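# Insert the loose contact into the housing until it latches

## Task

Slide the loose contact fully into the empty cavity of the housing, oriented so its red notched face points toward the red face of the housing, and push until it clicks into its latched position.

## Robot and tools

Robot: two arms, left_arm and right_arm. left_arm carries a five-finger left hand and right_arm a right hand, which mirror each other. Each arm's base stands near the scene frame's origin. left_arm is at (+0.035, +0.346, 0) m, turned slightly positive about z. right_arm is at (-0.017, -0.525, 0) m, turned slightly negative. The scene frame sits level with the table top, with +z up, +x out over the table, and left_arm on the +y side. Arm names do not match image left and right. Two reference images belong to the task, and show_instructions displays them without moving anything.

Hand point: a point fixed to the palm, 0.05 m in front of it and 0.15 m out from the wrist flange. Its +z runs along the straight fingers and +y points out of the palm. On the right hand +x points away from the thumb; on the left hand +x points toward the thumb. Straight fingertips reach 0.06 to 0.07 m past the point and lie 0.06 m behind it along -y. A wrist bracket on the little-finger side can strike things. With the palm level, the wrist may hang 0.11 to 0.23 m below the point and touch the table first.

Row layout: every command row has 28 numbers, each within [-1, 1], and both arms are always included. Order: left dx, dy, dz, rx, ry, rz; left thumb_turn, thumb_bend, index, middle, ring, little; left force_limit, speed. Then the same 14 for the right arm. Pose numbers are offsets, not poses. They count from that arm's Hand target as it stood when the action or move began, along that arm's own base axes. 1.0 equals 0.6 m of travel or 180 degrees of turn. rx, ry, rz form one rotation vector about the Hand target position. All rows in one action count from the same start. A later call starts from the new Hand target, so sending an offset twice moves the hand twice. Six zeros re-command the current Hand target. Each step, the commanded orientation is clipped to within 32 degrees of the measured one.

Hand numbers: -1 means open or straight and +1 means closed. For thumb_turn, +1 puts the thumb in front of the palm. force_limit maps -1..+1 to about 0..10 N at the fingertip, or 0..15 N for the two thumb motors. speed rises linearly from near zero at -1 to full at +0.48 and stays full above that. A full finger stroke at full speed takes 0.49 s. For a gentle grip, close at speed -0.94 or lower. To leave a hand unchanged, resend the last eight numbers actually carried out for it. If nothing has been sent to it yet, send hand_measured, hand_force_limit and hand_speed. A motor starts only when its target changes by 0.002 or more. To tighten a grip, raise force_limit and send a target more closed than hand_measured. To loosen, send one more open. The hand can encircle things about 0.035 to 0.065 m thick with the thumb turned in.

Tools:
- execute_actions(actions, cameras): actions is a list of actions. Each action is a table of up to 15 rows, one row per 1/30 s step. A short table repeats its last row. An empty list returns camera images.
- move(target, speed, blend, stop_force, zero, blocking, cameras): drives each hand point in a straight line toward its offset target. target is one 28-number row, or up to 15 rows that all count from the same starting Hand targets. speed is in m/s, from 0.002 to 3.6, default 0.25; rotation is capped at twice that in rad/s. blend is a corner radius in m, and 0 means stop at each target. stop_force (3 to 120 N, shared by both arms) ends an arm's path when its wrist sensor feels that much push against its motion. It is unreliable for rotating hands or light, loose parts, and should be omitted when backing off a contact. zero=true (default) re-zeroes the sensor first. blocking=false returns after 0.5 s but cannot be combined with stop_force. The result adds a move: line ending in done, off_target, moving, held or fault, with limits such as paced (pose clipped) or held (steps withheld). done means within 3 mm and 2 degrees of the target; it says nothing about contact.
- wait(seconds 0 to 10): lets time pass while holding commands.
- stop: brakes a running move.
- zoom_image(camera, region [x0,y0,x1,y1] in pixels, at most 504 by 504): enlarges part of the newest image from cam_head_left, cam_head_right, cam_high, cam_left_wrist or cam_right_wrist. Images are 672x504.
- zero_wrist_force(arm): subtracts the current wrist reading from later readings.
- finished_scene(scene=1): ends the scene for good.

Results: end_effector_position (m), end_effector_quat_wxyz and velocities are given in each arm's base frame. Hand target is the last commanded pose, and the hand may rest short of it. hand_measured, hand_stopped_by (moving, target, force, stalled, fault) and hand_load_n follow the motor order. Wrist force and torque are in the hand's own axes, and a third line shows the peak since the last reading. Fixed-camera calibration is in the scene frame; wrist cameras are in their arm's base frame.

Cautions: the arms are stiff, so aiming even slightly beyond a firm contact can trigger a fault. About 150 N of outside force, or a joint reaching its torque limit (wrist joints about 19.5 N m), stops that arm for 10 s. Approach slowly and push with a small stop_force. Keep the arms from touching each other, and keep one hand from closing on the other's fingers. Do not sweep a path near an arm's own base. Drops, dropping moving parts, slams and knocking anything off the table all count against you, and a fallen item fails the task. Sustained loads or overstretched reaches heat motors; an OVER-TEMPERATURE fault brakes the arm for 30 to 60 s.

Each tool is called after ">>>" in YAML: its name, and indented under it one key for each argument.

Reference images:

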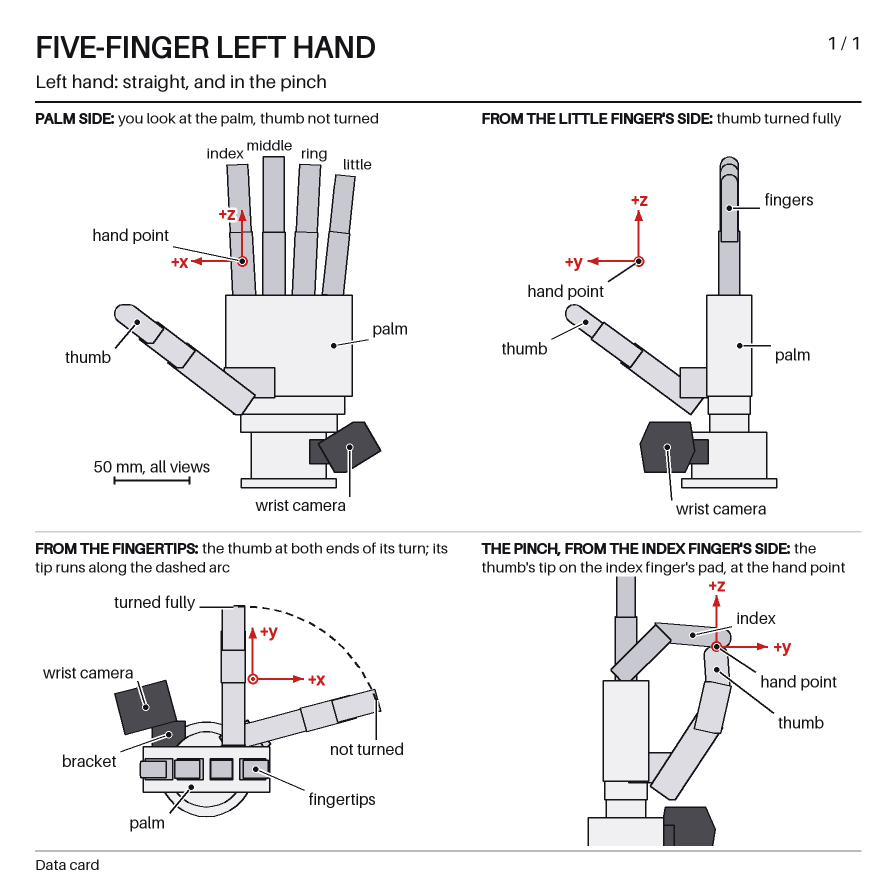

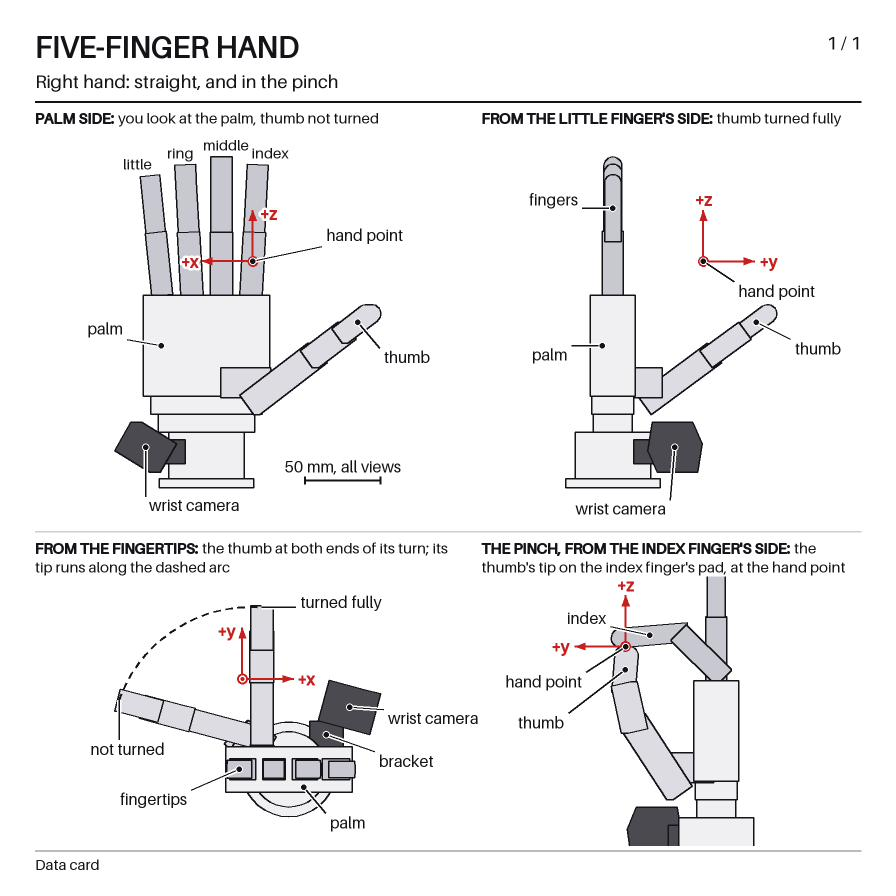

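## Session

>>> execute_actions:
  actions: []

Scene clock: 0.00 s.
left_arm: end_effector_position=(+0.8605, +0.3167, +0.1177) hand_measured=(-1.000, -1.000, -1.000, -1.000, -1.000, -1.000) hand_load_n=(+0.0, +0.0, +0.0, +0.0, +0.0, +0.0) hand_stopped_by=(target, target, target, target, target, target) hand_force_limit=0.00 hand_speed=-0.80 end_effector_quat_wxyz=(-0.308, +0.701, +0.488, +0.420) | right_arm: end_effector_position=(+0.2231, +0.2381, +0.2589) hand_measured=(-1.000, -1.000, -1.000, -1.000, -1.000, -1.000) hand_load_n=(+0.0, +0.0, +0.0, +0.0, +0.0, +0.0) hand_stopped_by=(target, target, target, target, target, target) hand_force_limit=0.00 hand_speed=-0.80 end_effector_quat_wxyz=(-0.256, -0.337, +0.737, +0.528)
Joint positions: left_arm=[3.479 -2.769 -0.46 2.537 -2.344 1.07] | right_arm=[-0.213 -1.029 2.077 1.74 1.118 -2.959]
Joint velocities: within noise
Joint torques (N m): no reading
Wrist force (N): no reading
Wrist torque (N m): no reading
Wrist force, peak (N): no reading
Hand target: left_arm +0.8605, +0.3167, +0.1177; -0.308, +0.701, +0.488, +0.420 | right_arm +0.2231, +0.2381, +0.2589; -0.256, -0.337, +0.737, +0.528

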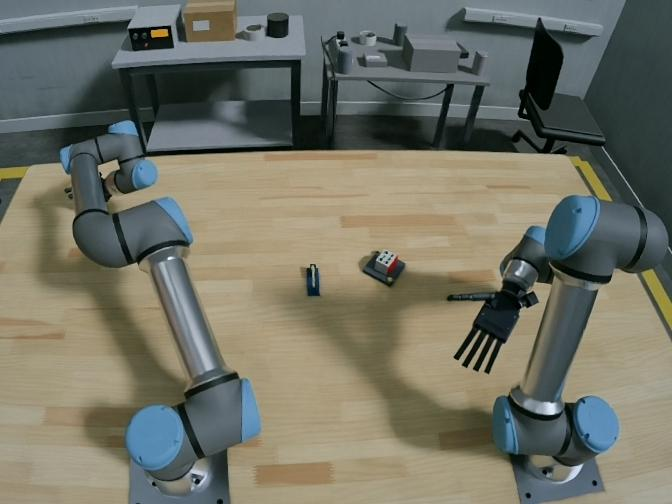

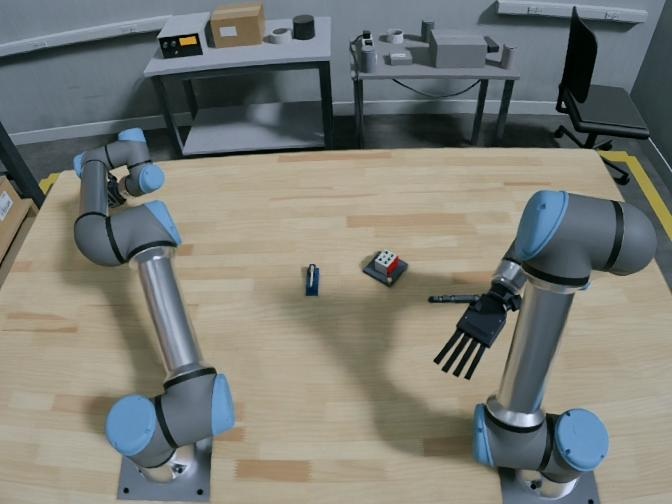

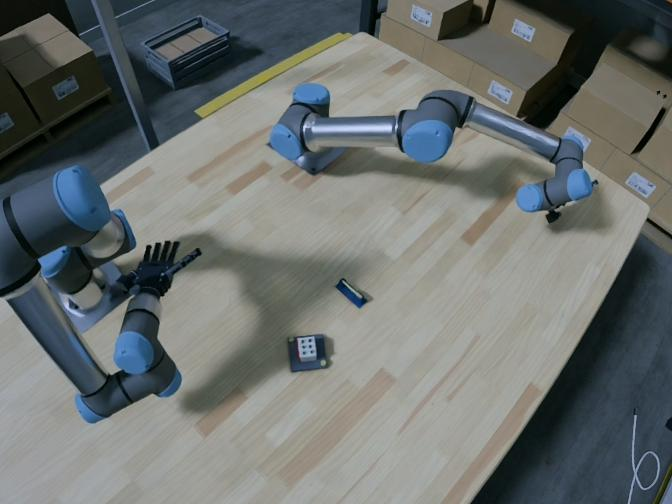

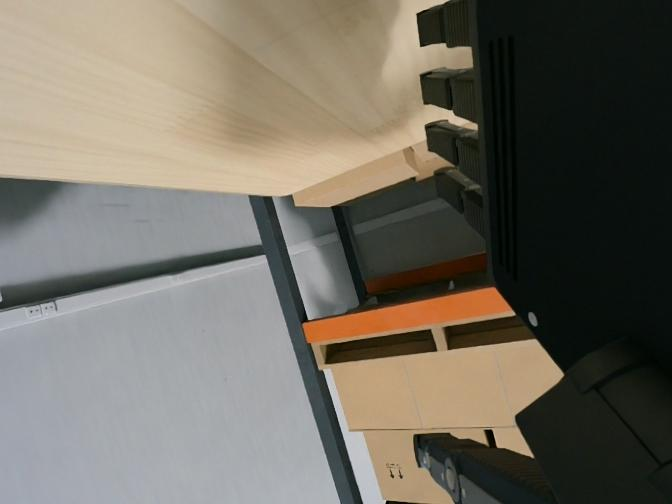

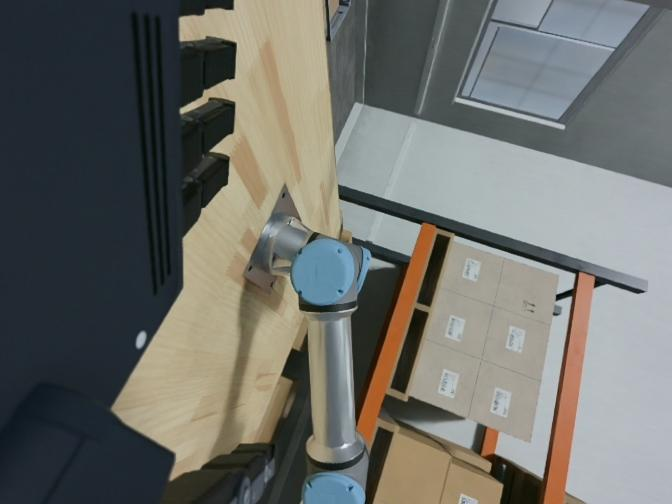

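>>> zoom_image:
  camera: "cam_head_left"
  region: [280, 225, 440, 345]

>>> zoom_image:
  camera: "cam_high"
  region: [270, 260, 390, 380]

>>> zoom_image:
  camera: "cam_head_right"
  region: [280, 225, 440, 345]

Scaled by 3.150.

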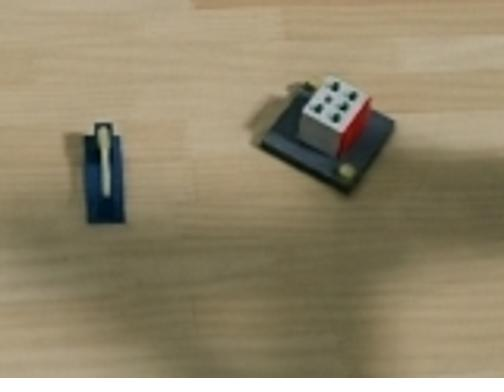

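Scaled by 4.200.

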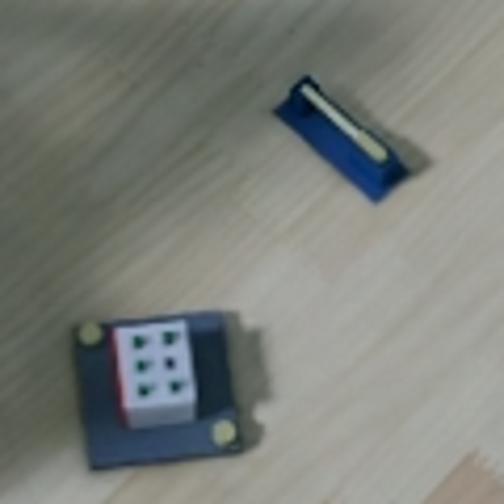

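Scaled by 3.150.

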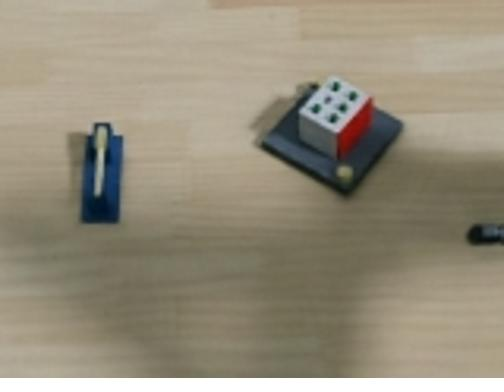

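>>> move:
  target: [0,0,0,0,0,0,-1,-1,-1,-1,-1,-1,0,-0.8, 0.512,0.342,-0.163,0.0342,-0.666,0.310,-1,-1,-1,-1,-1,-1,0,-0.8]
  speed: 0.5
  cameras: ["all"]

Scene clock: 333.87 s.
left_arm: end_effector_position=(+0.8605, +0.3167, +0.1177) hand_measured=(-1.000, -1.000, -1.000, -1.000, -1.000, -1.000) hand_load_n=(-0.5, +0.0, +0.0, +0.0, +0.0, +0.0) hand_stopped_by=(target, target, target, target, target, target) hand_force_limit=0.00 hand_speed=-0.80 end_effector_quat_wxyz=(-0.308, +0.701, +0.488, +0.420) | right_arm: end_effector_position=(+0.5302, +0.4433, +0.1611) hand_measured=(-1.000, -1.000, -1.000, -1.000, -1.000, -1.000) hand_load_n=(+0.0, +0.0, -0.5, +0.0, +0.0, +0.0) hand_stopped_by=(target, target, target, target, target, target) hand_force_limit=0.00 hand_speed=-0.80 end_effector_quat_wxyz=(-0.318, +0.868, -0.357, +0.133)
Joint positions: left_arm=[3.479 -2.769 -0.46 2.537 -2.344 1.07] | right_arm=[0.395 -0.93 1.06 0.777 1.323 -3.451]
Joint torques (N m): left_arm=[0.77 75.73 29.32 -1.18 -0.78 0.12] | right_arm=[-9.87 -45.35 -32.49 -0.56 -1.61 0.56]
Wrist force (N): left_arm=[-0.1 0.5 -0.1] | right_arm=[-0.7 2.5 0.0]
Wrist torque (N m): left_arm=[0.08 0.02 -0.02] | right_arm=[0.00 0.03 0.39]
Wrist force, peak (N): left_arm=[0.3 0.5 -0.3] | right_arm=[-0.4 2.7 0.2]
Hand target: left_arm +0.8605, +0.3167, +0.1177; -0.308, +0.701, +0.488, +0.420 | right_arm +0.5303, +0.4433, +0.1611; -0.318, +0.868, -0.357, +0.133
Off the commanded pose: left_arm 0.000 m, 0 deg | right_arm 0.000 m, 0 deg.
move: done
camera_calibration:
cam_right_wrist: T_world_to_cam=[[-0.356963, -0.707521, -0.609911, 0.601571], [-0.932209, 0.228093, 0.280997, 0.348322], [-0.0596943, 0.668871, -0.740978, -0.0302552], [0, 0, 0, 1]] pos_world=[0.537641, 0.366411, 0.246609]

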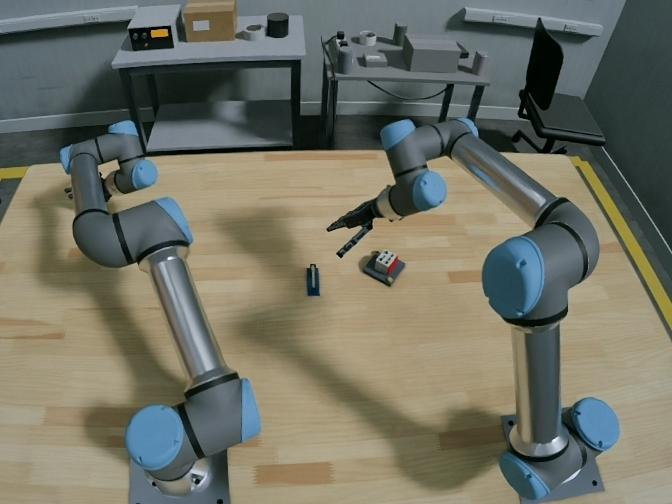

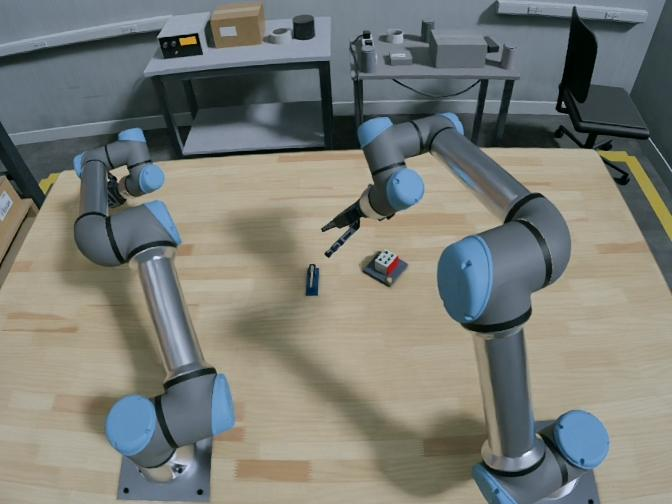

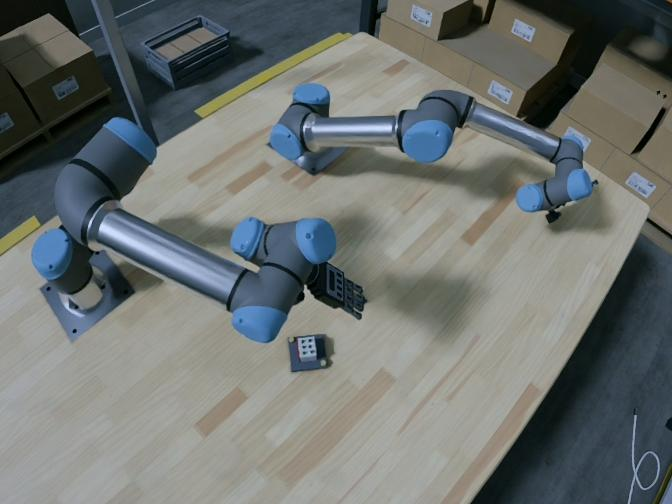

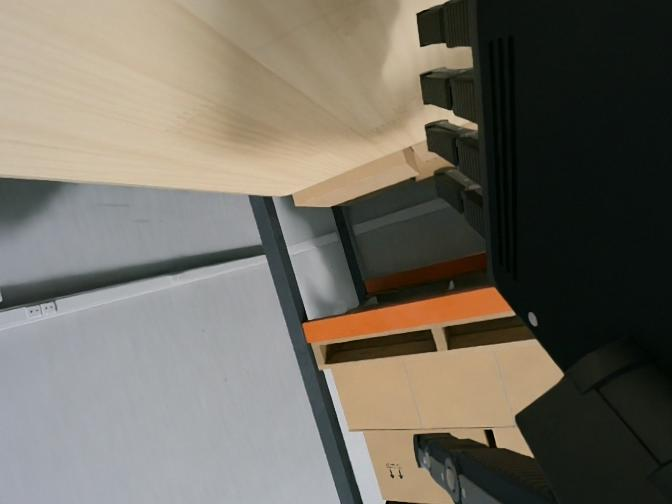

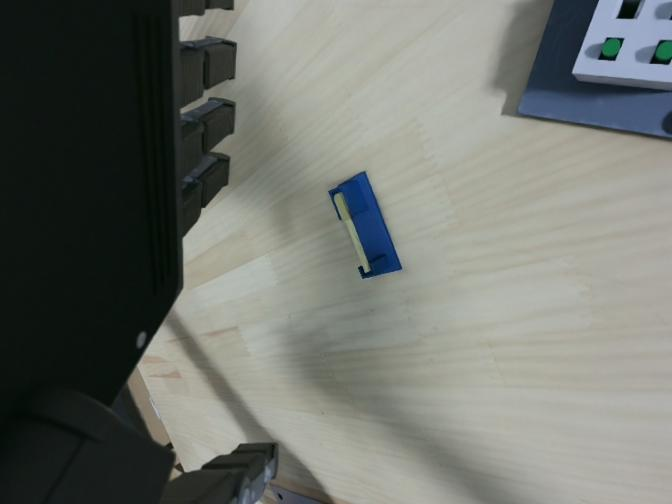

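>>> zoom_image:
  camera: "cam_right_wrist"
  region: [300, 150, 440, 290]

>>> zoom_image:
  camera: "cam_right_wrist"
  region: [500, 0, 672, 160]

>>> zoom_image:
  camera: "cam_head_left"
  region: [340, 225, 430, 305]

>>> zoom_image:
  camera: "cam_head_left"
  region: [280, 245, 350, 310]

Scaled by 3.600.

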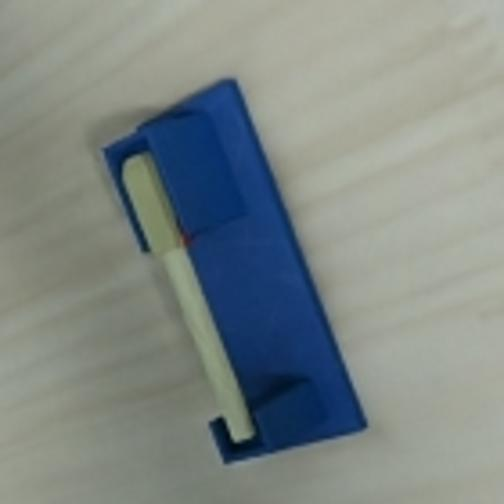

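Scaled by 2.930.

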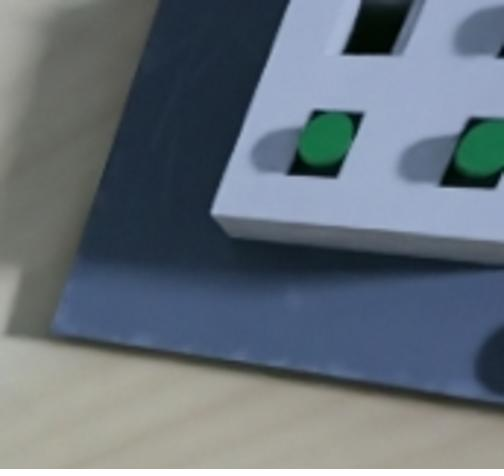

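Scaled by 5.600.

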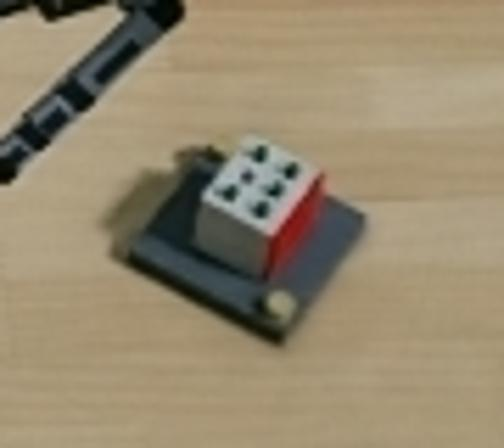

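Scaled by 7.200.

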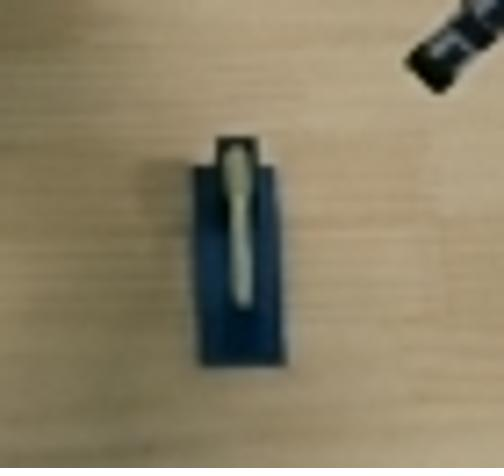

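>>> move:
  target: [0,0,0,0,0,0,-1,-1,-1,-1,-1,-1,0,-0.8, 0.011,0.103,-0.152,0,0,0,-1,-1,-1,-1,-1,-1,0,-0.8]
  speed: 0.3
  cameras: ["cam_right_wrist","cam_head_left"]

>>> zoom_image:
  camera: "cam_right_wrist"
  region: [260, 140, 460, 340]

Scene clock: 388.90 s.
left_arm: end_effector_position=(+0.8605, +0.3167, +0.1177) hand_measured=(-1.000, -1.000, -1.000, -1.000, -1.000, -1.000) hand_load_n=(+0.0, +0.0, +0.0, +0.0, +0.0, +0.0) hand_stopped_by=(target, target, target, target, target, target) hand_force_limit=0.00 hand_speed=-0.80 end_effector_quat_wxyz=(-0.308, +0.701, +0.488, +0.420) | right_arm: end_effector_position=(+0.5369, +0.5051, +0.0700) hand_measured=(-1.000, -1.000, -1.000, -1.000, -1.000, -1.000) hand_load_n=(+0.0, +0.0, +0.0, +0.0, +0.0, -0.5) hand_stopped_by=(target, target, target, target, target, target) hand_force_limit=0.00 hand_speed=-0.80 end_effector_quat_wxyz=(-0.318, +0.868, -0.357, +0.133)
Joint positions: left_arm=[3.479 -2.769 -0.46 2.537 -2.344 1.07] | right_arm=[0.485 -0.768 1.012 0.646 1.379 -3.379]
Joint torques (N m): left_arm=[0.22 75.23 29.25 -1.04 -0.79 0.08] | right_arm=[-3.65 -50.93 -20.51 0.28 -1.38 -1.97]
Wrist force (N): left_arm=[0.0 0.3 -0.1] | right_arm=[-0.2 2.1 0.0]
Wrist torque (N m): left_arm=[0.05 -0.01 -0.01] | right_arm=[-0.05 -0.05 0.20]
Wrist force, peak (N): left_arm=[0.1 0.6 -0.1] | right_arm=[-1.0 2.8 1.9]
Hand target: left_arm +0.8605, +0.3167, +0.1177; -0.308, +0.701, +0.488, +0.420 | right_arm +0.5369, +0.5051, +0.0699; -0.318, +0.868, -0.357, +0.133
Off the commanded pose: left_arm 0.000 m, 0 deg | right_arm 0.000 m, 0 deg.
move: done
camera_calibration:
cam_right_wrist: T_world_to_cam=[[-0.356824, -0.707463, -0.61006, 0.592047], [-0.932276, 0.228093, 0.280777, 0.366141], [-0.0594888, 0.668932, -0.740939, -0.138839], [0, 0, 0, 1]] pos_world=[0.544341, 0.428211, 0.155509]
Images, in order (width x height): cam_head_left 672x504, cam_right_wrist 672x504.

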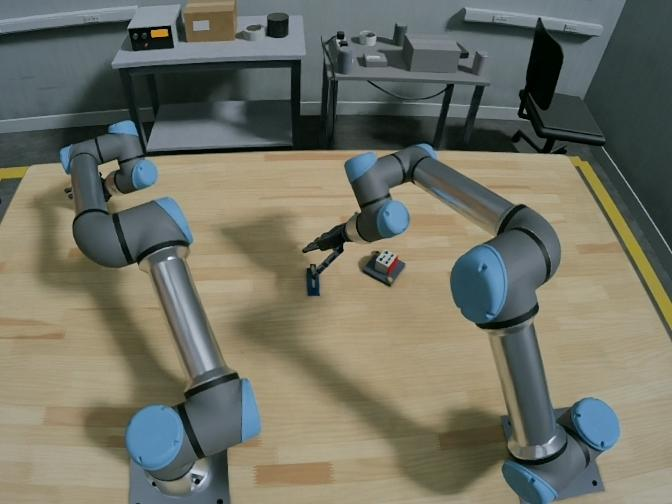

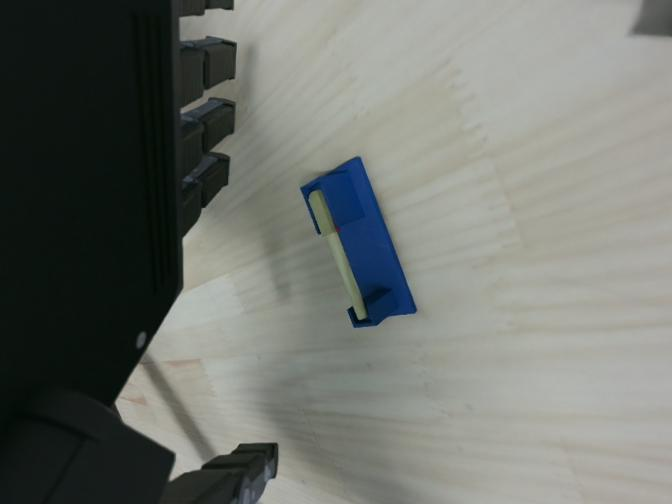

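Scaled by 2.520.

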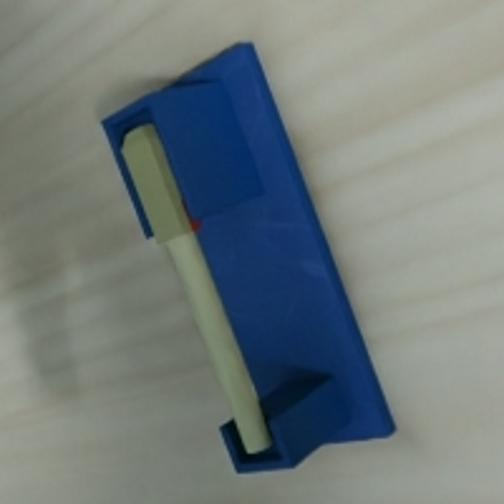

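>>> move:
  target:
    - [0,0,0,0,0,0,-1,-1,-1,-1,-1,-1,0,-0.8, 0.0,-0.06,0.08,0,0,0,-1,-1,-1,-1,-1,-1,0,-0.8]
    - [0,0,0,0,0,0,-1,-1,-1,-1,-1,-1,0,-0.8, 0.065,-0.385,0.091,0,0,0,-1,-1,-1,-1,-1,-1,0,-0.8]
  speed: 0.3
  blend: 0.03
  cameras: ["cam_right_wrist","cam_head_left"]

>>> zoom_image:
  camera: "cam_right_wrist"
  region: [236, 150, 436, 350]

Scene clock: 454.20 s.
left_arm: end_effector_position=(+0.8605, +0.3167, +0.1177) hand_measured=(-1.000, -1.000, -1.000, -1.000, -1.000, -1.000) hand_load_n=(+0.0, +0.0, +0.0, +0.0, +0.0, +0.0) hand_stopped_by=(target, target, target, target, target, target) hand_force_limit=0.00 hand_speed=-0.80 end_effector_quat_wxyz=(-0.308, +0.701, +0.488, +0.420) | right_arm: end_effector_position=(+0.5758, +0.2742, +0.1245) hand_measured=(-1.000, -1.000, -1.000, -1.000, -1.000, -1.000) hand_load_n=(+0.0, +0.0, +0.0, +0.0, +0.0, +0.0) hand_stopped_by=(target, target, target, target, target, target) hand_force_limit=0.00 hand_speed=-0.80 end_effector_quat_wxyz=(-0.318, +0.868, -0.357, +0.133)
Joint positions: left_arm=[3.479 -2.769 -0.46 2.537 -2.344 1.07] | right_arm=[0.072 -0.989 1.271 0.718 1.135 -3.73]
Joint torques (N m): left_arm=[0.31 75.28 29.34 -1.09 -0.78 0.09] | right_arm=[-10.49 -41.96 -30.74 -0.52 0.55 -0.92]
Wrist force (N): left_arm=[-0.1 0.3 0.0] | right_arm=[-0.5 2.2 -0.2]
Wrist torque (N m): left_arm=[0.04 0.03 -0.02] | right_arm=[-0.05 0.00 0.38]
Wrist force, peak (N): left_arm=[-0.3 0.5 0.2] | right_arm=[1.7 3.4 -1.1]
Hand target: left_arm +0.8605, +0.3167, +0.1177; -0.308, +0.701, +0.488, +0.420 | right_arm +0.5759, +0.2741, +0.1245; -0.318, +0.868, -0.357, +0.133
Off the commanded pose: left_arm 0.000 m, 0 deg | right_arm 0.000 m, 0 deg.
move: done
camera_calibration:
cam_right_wrist: T_world_to_cam=[[-0.356881, -0.707448, -0.610043, 0.475885], [-0.932253, 0.228136, 0.280816, 0.439834], [-0.0594898, 0.668932, -0.740939, 0.0583195], [0, 0, 0, 1]] pos_world=[0.583341, 0.197311, 0.210009]
Images, in order (width x height): cam_head_left 672x504, cam_right_wrist 672x504.

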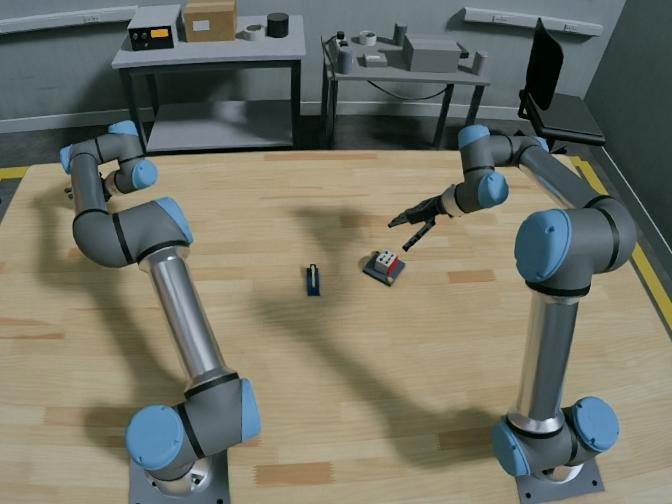

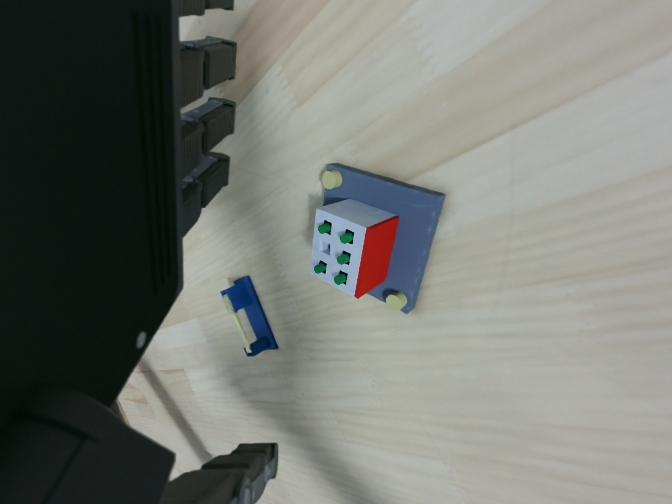

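Scaled by 2.520.

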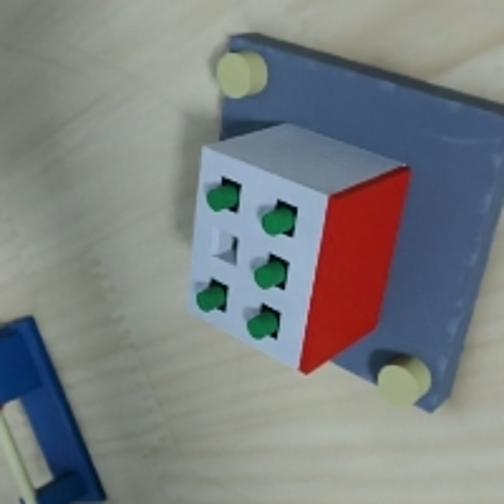

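>>> zoom_image:
  camera: "cam_right_wrist"
  region: [300, 190, 400, 310]

>>> zoom_image:
  camera: "cam_right_wrist"
  region: [210, 265, 300, 365]

Scaled by 4.200.

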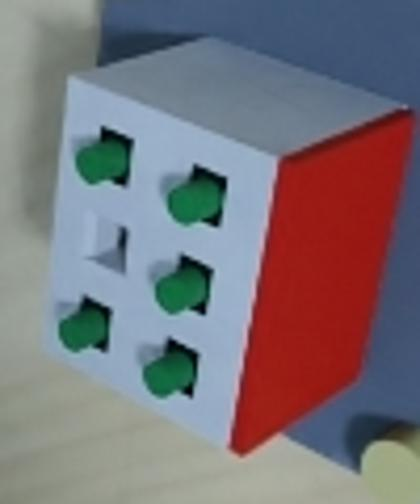

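Scaled by 5.040.

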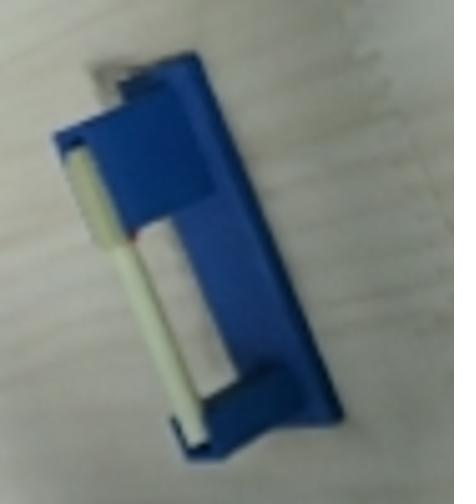

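>>> move:
  target: [0,0,0,0,0,0,-1,-1,-1,-1,-1,-1,0,-0.8, -0.088,0.445,0.015,-0.0713,-0.3101,0.256,0.5,-0.3,0.2,-1,-1,-1,-0.4,-0.3]
  speed: 0.35
  cameras: ["cam_right_wrist","cam_head_left","cam_head_right"]

>>> zoom_image:
  camera: "cam_right_wrist"
  region: [186, 101, 486, 401]

Scene clock: 1064.60 s.
left_arm: end_effector_position=(+0.8605, +0.3167, +0.1177) hand_measured=(-1.000, -1.000, -1.000, -1.000, -1.000, -1.000) hand_load_n=(-0.5, +0.0, +0.0, +0.0, +0.0, +0.0) hand_stopped_by=(target, target, target, target, target, target) hand_force_limit=0.00 hand_speed=-0.80 end_effector_quat_wxyz=(-0.308, +0.701, +0.488, +0.420) | right_arm: end_effector_position=(+0.5231, +0.5411, +0.1334) hand_measured=(+0.500, -0.300, +0.200, -1.000, -1.000, -1.000) hand_load_n=(+0.0, +0.0, +0.0, -0.5, +0.0, +0.0) hand_stopped_by=(target, target, target, target, target, target) hand_force_limit=-0.40 hand_speed=-0.30 end_effector_quat_wxyz=(-0.376, +0.802, +0.198, +0.419)
Joint positions: left_arm=[3.479 -2.769 -0.46 2.537 -2.344 1.07] | right_arm=[0.555 -1.069 1.509 -0.033 1.184 -4.384]
Joint torques (N m): left_arm=[0.01 75.02 29.51 -1.16 -0.76 0.12] | right_arm=[-6.48 -56.38 -23.61 0.03 1.84 -0.55]
Wrist force (N): left_arm=[-0.2 0.2 0.2] | right_arm=[-1.0 1.4 -1.0]
Wrist torque (N m): left_arm=[0.02 0.03 -0.01] | right_arm=[-0.09 -0.01 0.26]
Wrist force, peak (N): left_arm=[0.1 0.6 -0.3] | right_arm=[-2.2 2.5 -1.7]
Hand target: left_arm +0.8605, +0.3167, +0.1177; -0.308, +0.701, +0.488, +0.420 | right_arm +0.5231, +0.5411, +0.1335; -0.376, +0.802, +0.198, +0.419
Off the commanded pose: left_arm 0.000 m, 0 deg | right_arm 0.000 m, 0 deg.
move: done
camera_calibration:
cam_right_wrist: T_world_to_cam=[[0.740929, -0.635436, -0.217359, -0.0142484], [-0.627001, -0.538555, -0.562875, 0.695095], [0.240611, 0.553334, -0.797451, -0.203702], [0, 0, 0, 1]] pos_world=[0.495395, 0.478008, 0.225713]
Images, in order (width x height): cam_head_left 672x504, cam_head_right 672x504, cam_right_wrist 672x504.

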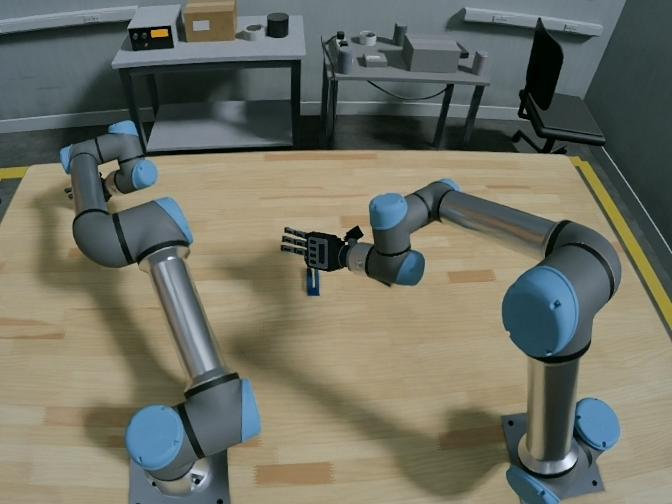

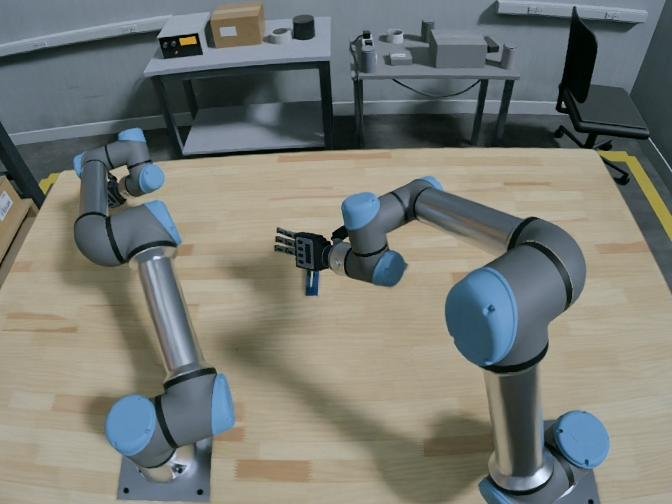

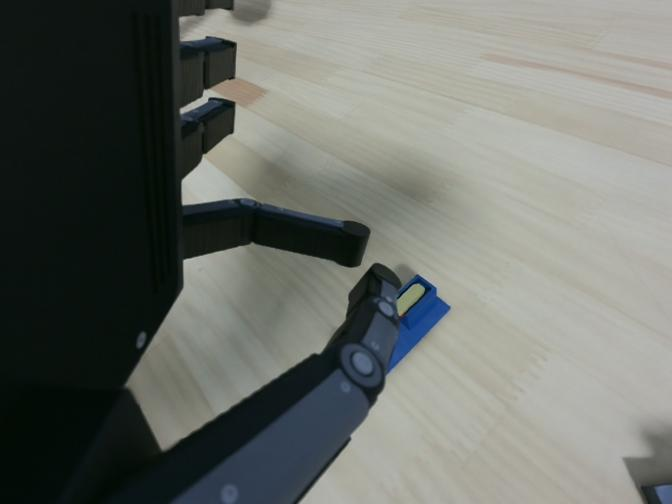

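Scaled by 1.680.

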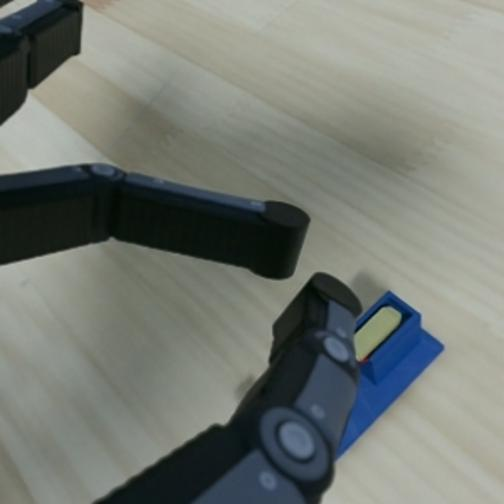

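>>> move:
  target: [0,0,0,0,0,0,-1,-1,-1,-1,-1,-1,0,-0.8, 0,0,0,0,0,0,0.5,-0.4,0.56,-1,-1,-1,-0.8,-0.6]
  cameras: ["cam_right_wrist"]

>>> zoom_image:
  camera: "cam_right_wrist"
  region: [236, 151, 436, 351]

Scene clock: 1105.63 s.
left_arm: end_effector_position=(+0.8605, +0.3167, +0.1177) hand_measured=(-1.000, -1.000, -1.000, -1.000, -1.000, -1.000) hand_load_n=(+0.0, +0.0, +0.0, +0.0, +0.0, +0.0) hand_stopped_by=(target, target, target, target, target, target) hand_force_limit=0.00 hand_speed=-0.80 end_effector_quat_wxyz=(-0.308, +0.701, +0.488, +0.420) | right_arm: end_effector_position=(+0.5231, +0.5411, +0.1335) hand_measured=(+0.500, -0.400, +0.560, -1.000, -1.000, -1.000) hand_load_n=(+0.0, +0.0, +0.0, +0.0, +0.0, +0.0) hand_stopped_by=(target, target, target, target, target, target) hand_force_limit=-0.80 hand_speed=-0.60 end_effector_quat_wxyz=(-0.376, +0.802, +0.198, +0.419)
Joint positions: left_arm=[3.479 -2.769 -0.46 2.537 -2.344 1.07] | right_arm=[0.555 -1.069 1.509 -0.033 1.184 -4.384]
Joint torques (N m): left_arm=[0.32 75.4 29.33 -1.13 -0.79 0.18] | right_arm=[-9.97 -56.35 -18.57 -2.13 1.82 -2.37]
Wrist force (N): left_arm=[0.0 0.4 -0.3] | right_arm=[-0.9 1.4 -0.8]
Wrist torque (N m): left_arm=[0.07 0.00 0.00] | right_arm=[-0.09 -0.02 0.27]
Wrist force, peak (N): left_arm=[0.0 0.6 0.1] | right_arm=[-1.0 1.7 -1.1]
Hand target: left_arm +0.8605, +0.3167, +0.1177; -0.308, +0.701, +0.488, +0.420 | right_arm +0.5231, +0.5411, +0.1335; -0.376, +0.802, +0.198, +0.419
Off the commanded pose: left_arm 0.000 m, 0 deg | right_arm 0.000 m, 0 deg.
move: done
camera_calibration:
cam_right_wrist: T_world_to_cam=[[0.740999, -0.635449, -0.217081, -0.014403], [-0.626839, -0.538637, -0.562977, 0.695023], [0.240816, 0.55324, -0.797454, -0.203702], [0, 0, 0, 1]] pos_world=[0.495395, 0.477908, 0.225713]
Images, in order (width x height): cam_right_wrist 672x504.

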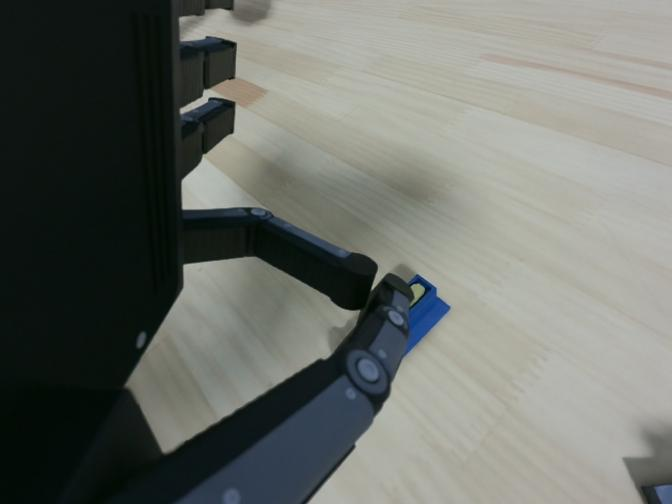

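Scaled by 2.520.

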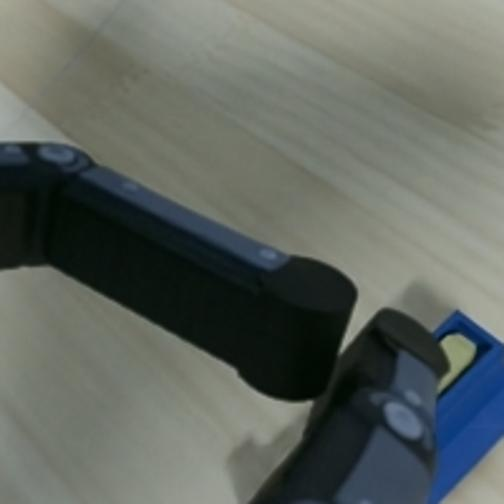

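>>> move:
  target: [0,0,0,0,0,0,-1,-1,-1,-1,-1,-1,0,-0.8, 0,0.0277,-0.111,0,0,0,0.5,-0.4,0.12,-1,-1,-1,-0.4,-0.3]
  speed: 0.15
  cameras: ["cam_right_wrist","cam_high"]

>>> zoom_image:
  camera: "cam_right_wrist"
  region: [286, 151, 486, 351]

>>> zoom_image:
  camera: "cam_high"
  region: [300, 240, 400, 340]

Scene clock: 1155.33 s.
left_arm: end_effector_position=(+0.8605, +0.3167, +0.1177) hand_measured=(-1.000, -1.000, -1.000, -1.000, -1.000, -1.000) hand_load_n=(+0.0, +0.0, +0.0, +0.0, +0.0, +0.0) hand_stopped_by=(target, target, target, target, target, target) hand_force_limit=0.00 hand_speed=-0.80 end_effector_quat_wxyz=(-0.308, +0.701, +0.488, +0.420) | right_arm: end_effector_position=(+0.5230, +0.5577, +0.0669) hand_measured=(+0.500, -0.400, +0.120, -1.000, -1.000, -1.000) hand_load_n=(+0.0, +0.0, +0.0, +0.0, +0.0, +0.0) hand_stopped_by=(target, target, target, target, target, target) hand_force_limit=-0.40 hand_speed=-0.30 end_effector_quat_wxyz=(-0.376, +0.802, +0.198, +0.419)
Joint positions: left_arm=[3.479 -2.769 -0.46 2.537 -2.344 1.07] | right_arm=[0.582 -0.969 1.537 -0.166 1.208 -4.373]
Joint torques (N m): left_arm=[-0.02 74.96 29.68 -1.09 -0.73 0.17] | right_arm=[-9.84 -47.96 -31.86 -0.31 -1.6 -1.75]
Wrist force (N): left_arm=[-0.2 0.0 0.1] | right_arm=[-0.9 1.5 -1.3]
Wrist torque (N m): left_arm=[-0.01 0.04 0.00] | right_arm=[-0.04 -0.01 0.08]
Wrist force, peak (N): left_arm=[-0.6 0.0 0.0] | right_arm=[-2.2 1.8 -0.6]
Hand target: left_arm +0.8605, +0.3167, +0.1177; -0.308, +0.701, +0.488, +0.420 | right_arm +0.5231, +0.5577, +0.0669; -0.376, +0.802, +0.198, +0.419
Off the commanded pose: left_arm 0.000 m, 0 deg | right_arm 0.000 m, 0 deg.
move: done
camera_calibration:
cam_right_wrist: T_world_to_cam=[[0.740956, -0.635443, -0.217247, -0.0181297], [-0.626971, -0.538664, -0.562804, 0.666513], [0.240607, 0.553221, -0.79753, -0.265902], [0, 0, 0, 1]] pos_world=[0.495295, 0.494609, 0.159112]
Images, in order (width x height): cam_high 672x504, cam_right_wrist 672x504.

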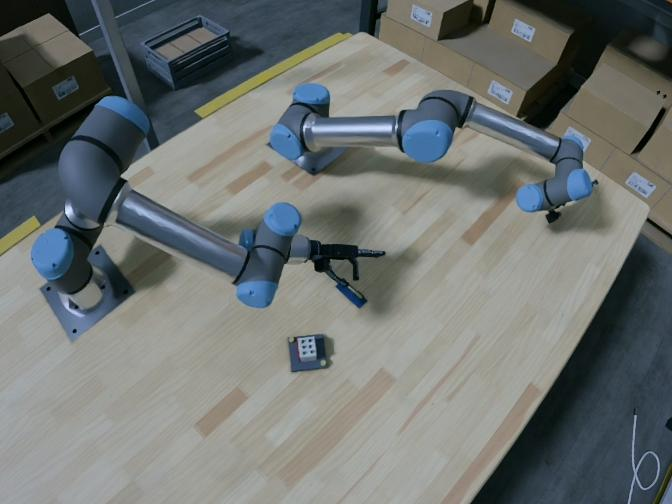

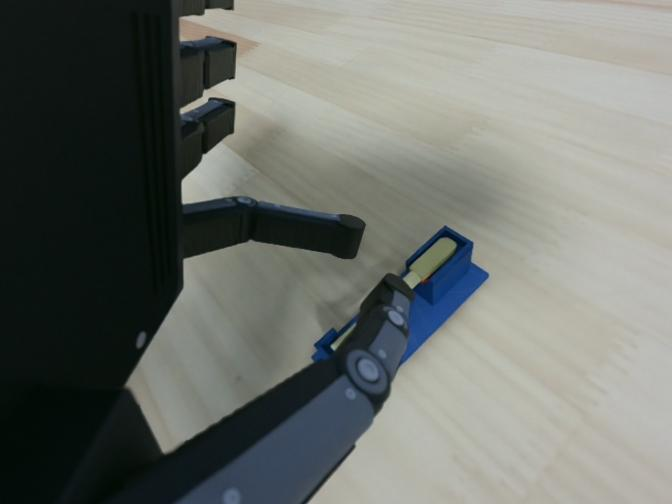

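Scaled by 2.520.

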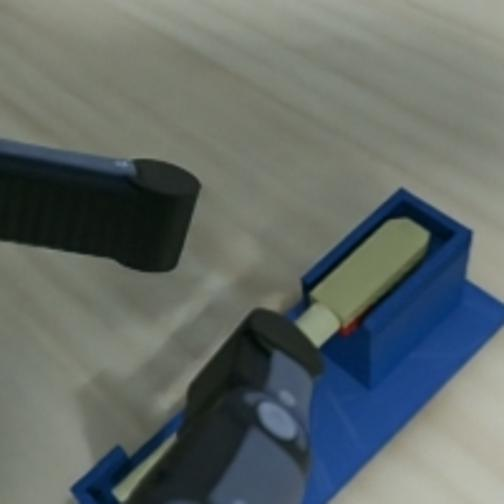

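Scaled by 5.040.

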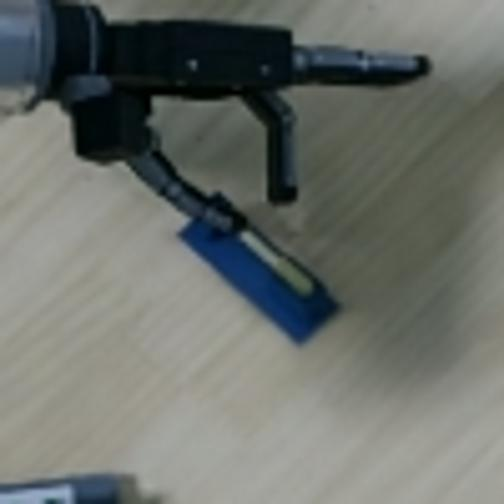

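>>> move:
  target: [0,0,0,0,0,0,-1,-1,-1,-1,-1,-1,0,-0.8, 0.01,0.0067,-0.0648,0,0,0,0.5,-0.4,0.12,-1,-1,-1,-0.4,-0.3]
  speed: 0.06
  stop_force: 6
  cameras: ["cam_right_wrist","cam_high"]

>>> zoom_image:
  camera: "cam_right_wrist"
  region: [286, 171, 446, 331]

>>> zoom_image:
  camera: "cam_high"
  region: [310, 250, 390, 330]

Scene clock: 1259.23 s.
left_arm: end_effector_position=(+0.8605, +0.3167, +0.1177) hand_measured=(-1.000, -1.000, -1.000, -1.000, -1.000, -1.000) hand_load_n=(+0.0, +0.0, +0.0, +0.5, +0.0, +0.0) hand_stopped_by=(target, target, target, target, target, target) hand_force_limit=0.00 hand_speed=-0.80 end_effector_quat_wxyz=(-0.308, +0.701, +0.488, +0.420) | right_arm: end_effector_position=(+0.5291, +0.5617, +0.0280) hand_measured=(+0.500, -0.400, +0.120, -1.000, -1.000, -1.000) hand_load_n=(+0.5, +0.0, +0.0, +0.0, +0.0, +0.0) hand_stopped_by=(target, target, target, target, target, target) hand_force_limit=-0.40 hand_speed=-0.30 end_effector_quat_wxyz=(-0.376, +0.802, +0.198, +0.419)
Joint positions: left_arm=[3.479 -2.769 -0.46 2.537 -2.344 1.07] | right_arm=[0.582 -0.903 1.54 -0.235 1.208 -4.373]
Joint torques (N m): left_arm=[0.19 75.29 29.61 -1.01 -0.78 0.16] | right_arm=[9.58 -61.1 -31.13 1.54 1.81 2.44]
Wrist force (N): left_arm=[0.1 0.4 0.2] | right_arm=[-1.1 1.3 -0.8]
Wrist torque (N m): left_arm=[0.06 -0.01 0.00] | right_arm=[-0.08 -0.01 0.05]
Wrist force, peak (N): left_arm=[-0.5 0.5 -0.2] | right_arm=[-1.1 1.8 -1.1]
Hand target: left_arm +0.8605, +0.3167, +0.1177; -0.308, +0.701, +0.488, +0.420 | right_arm +0.5291, +0.5617, +0.0280; -0.376, +0.802, +0.198, +0.419
Off the commanded pose: left_arm 0.000 m, 0 deg | right_arm 0.000 m, 0 deg.
move: done
camera_calibration:
cam_right_wrist: T_world_to_cam=[[0.740984, -0.635462, -0.217094, -0.0285817], [-0.626857, -0.538622, -0.562971, 0.650541], [0.240815, 0.55324, -0.797454, -0.30073], [0, 0, 0, 1]] pos_world=[0.501395, 0.498608, 0.120213]
Images, in order (width x height): cam_high 672x504, cam_right_wrist 672x504.

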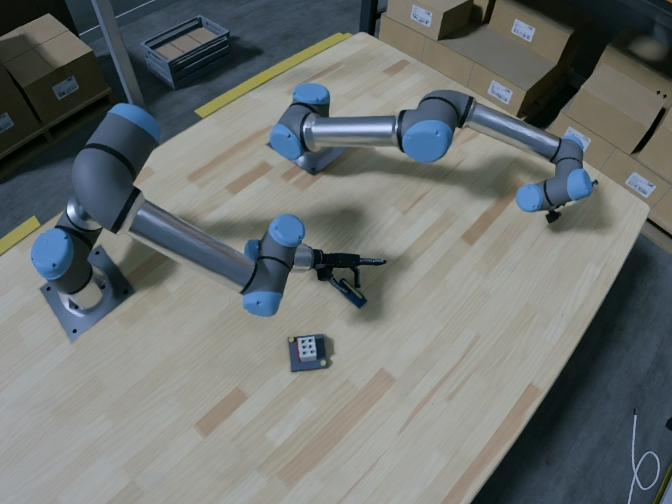

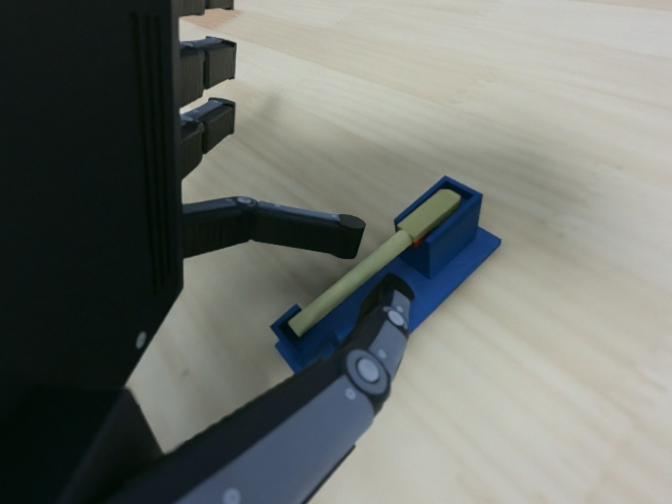

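Scaled by 3.150.

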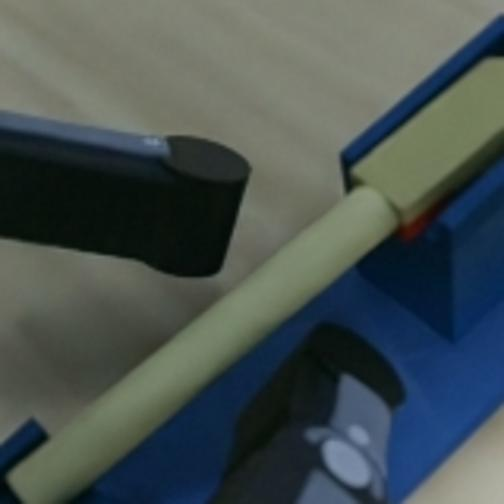

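Scaled by 6.300.

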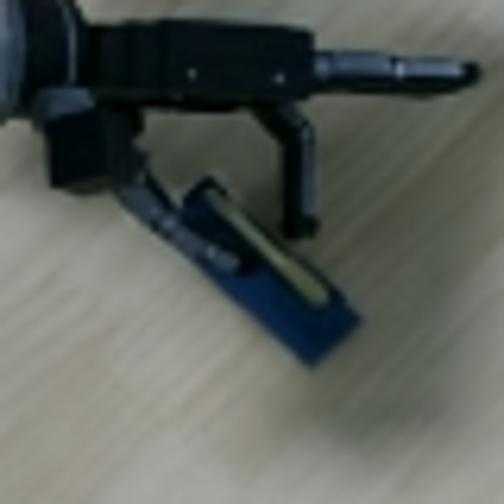

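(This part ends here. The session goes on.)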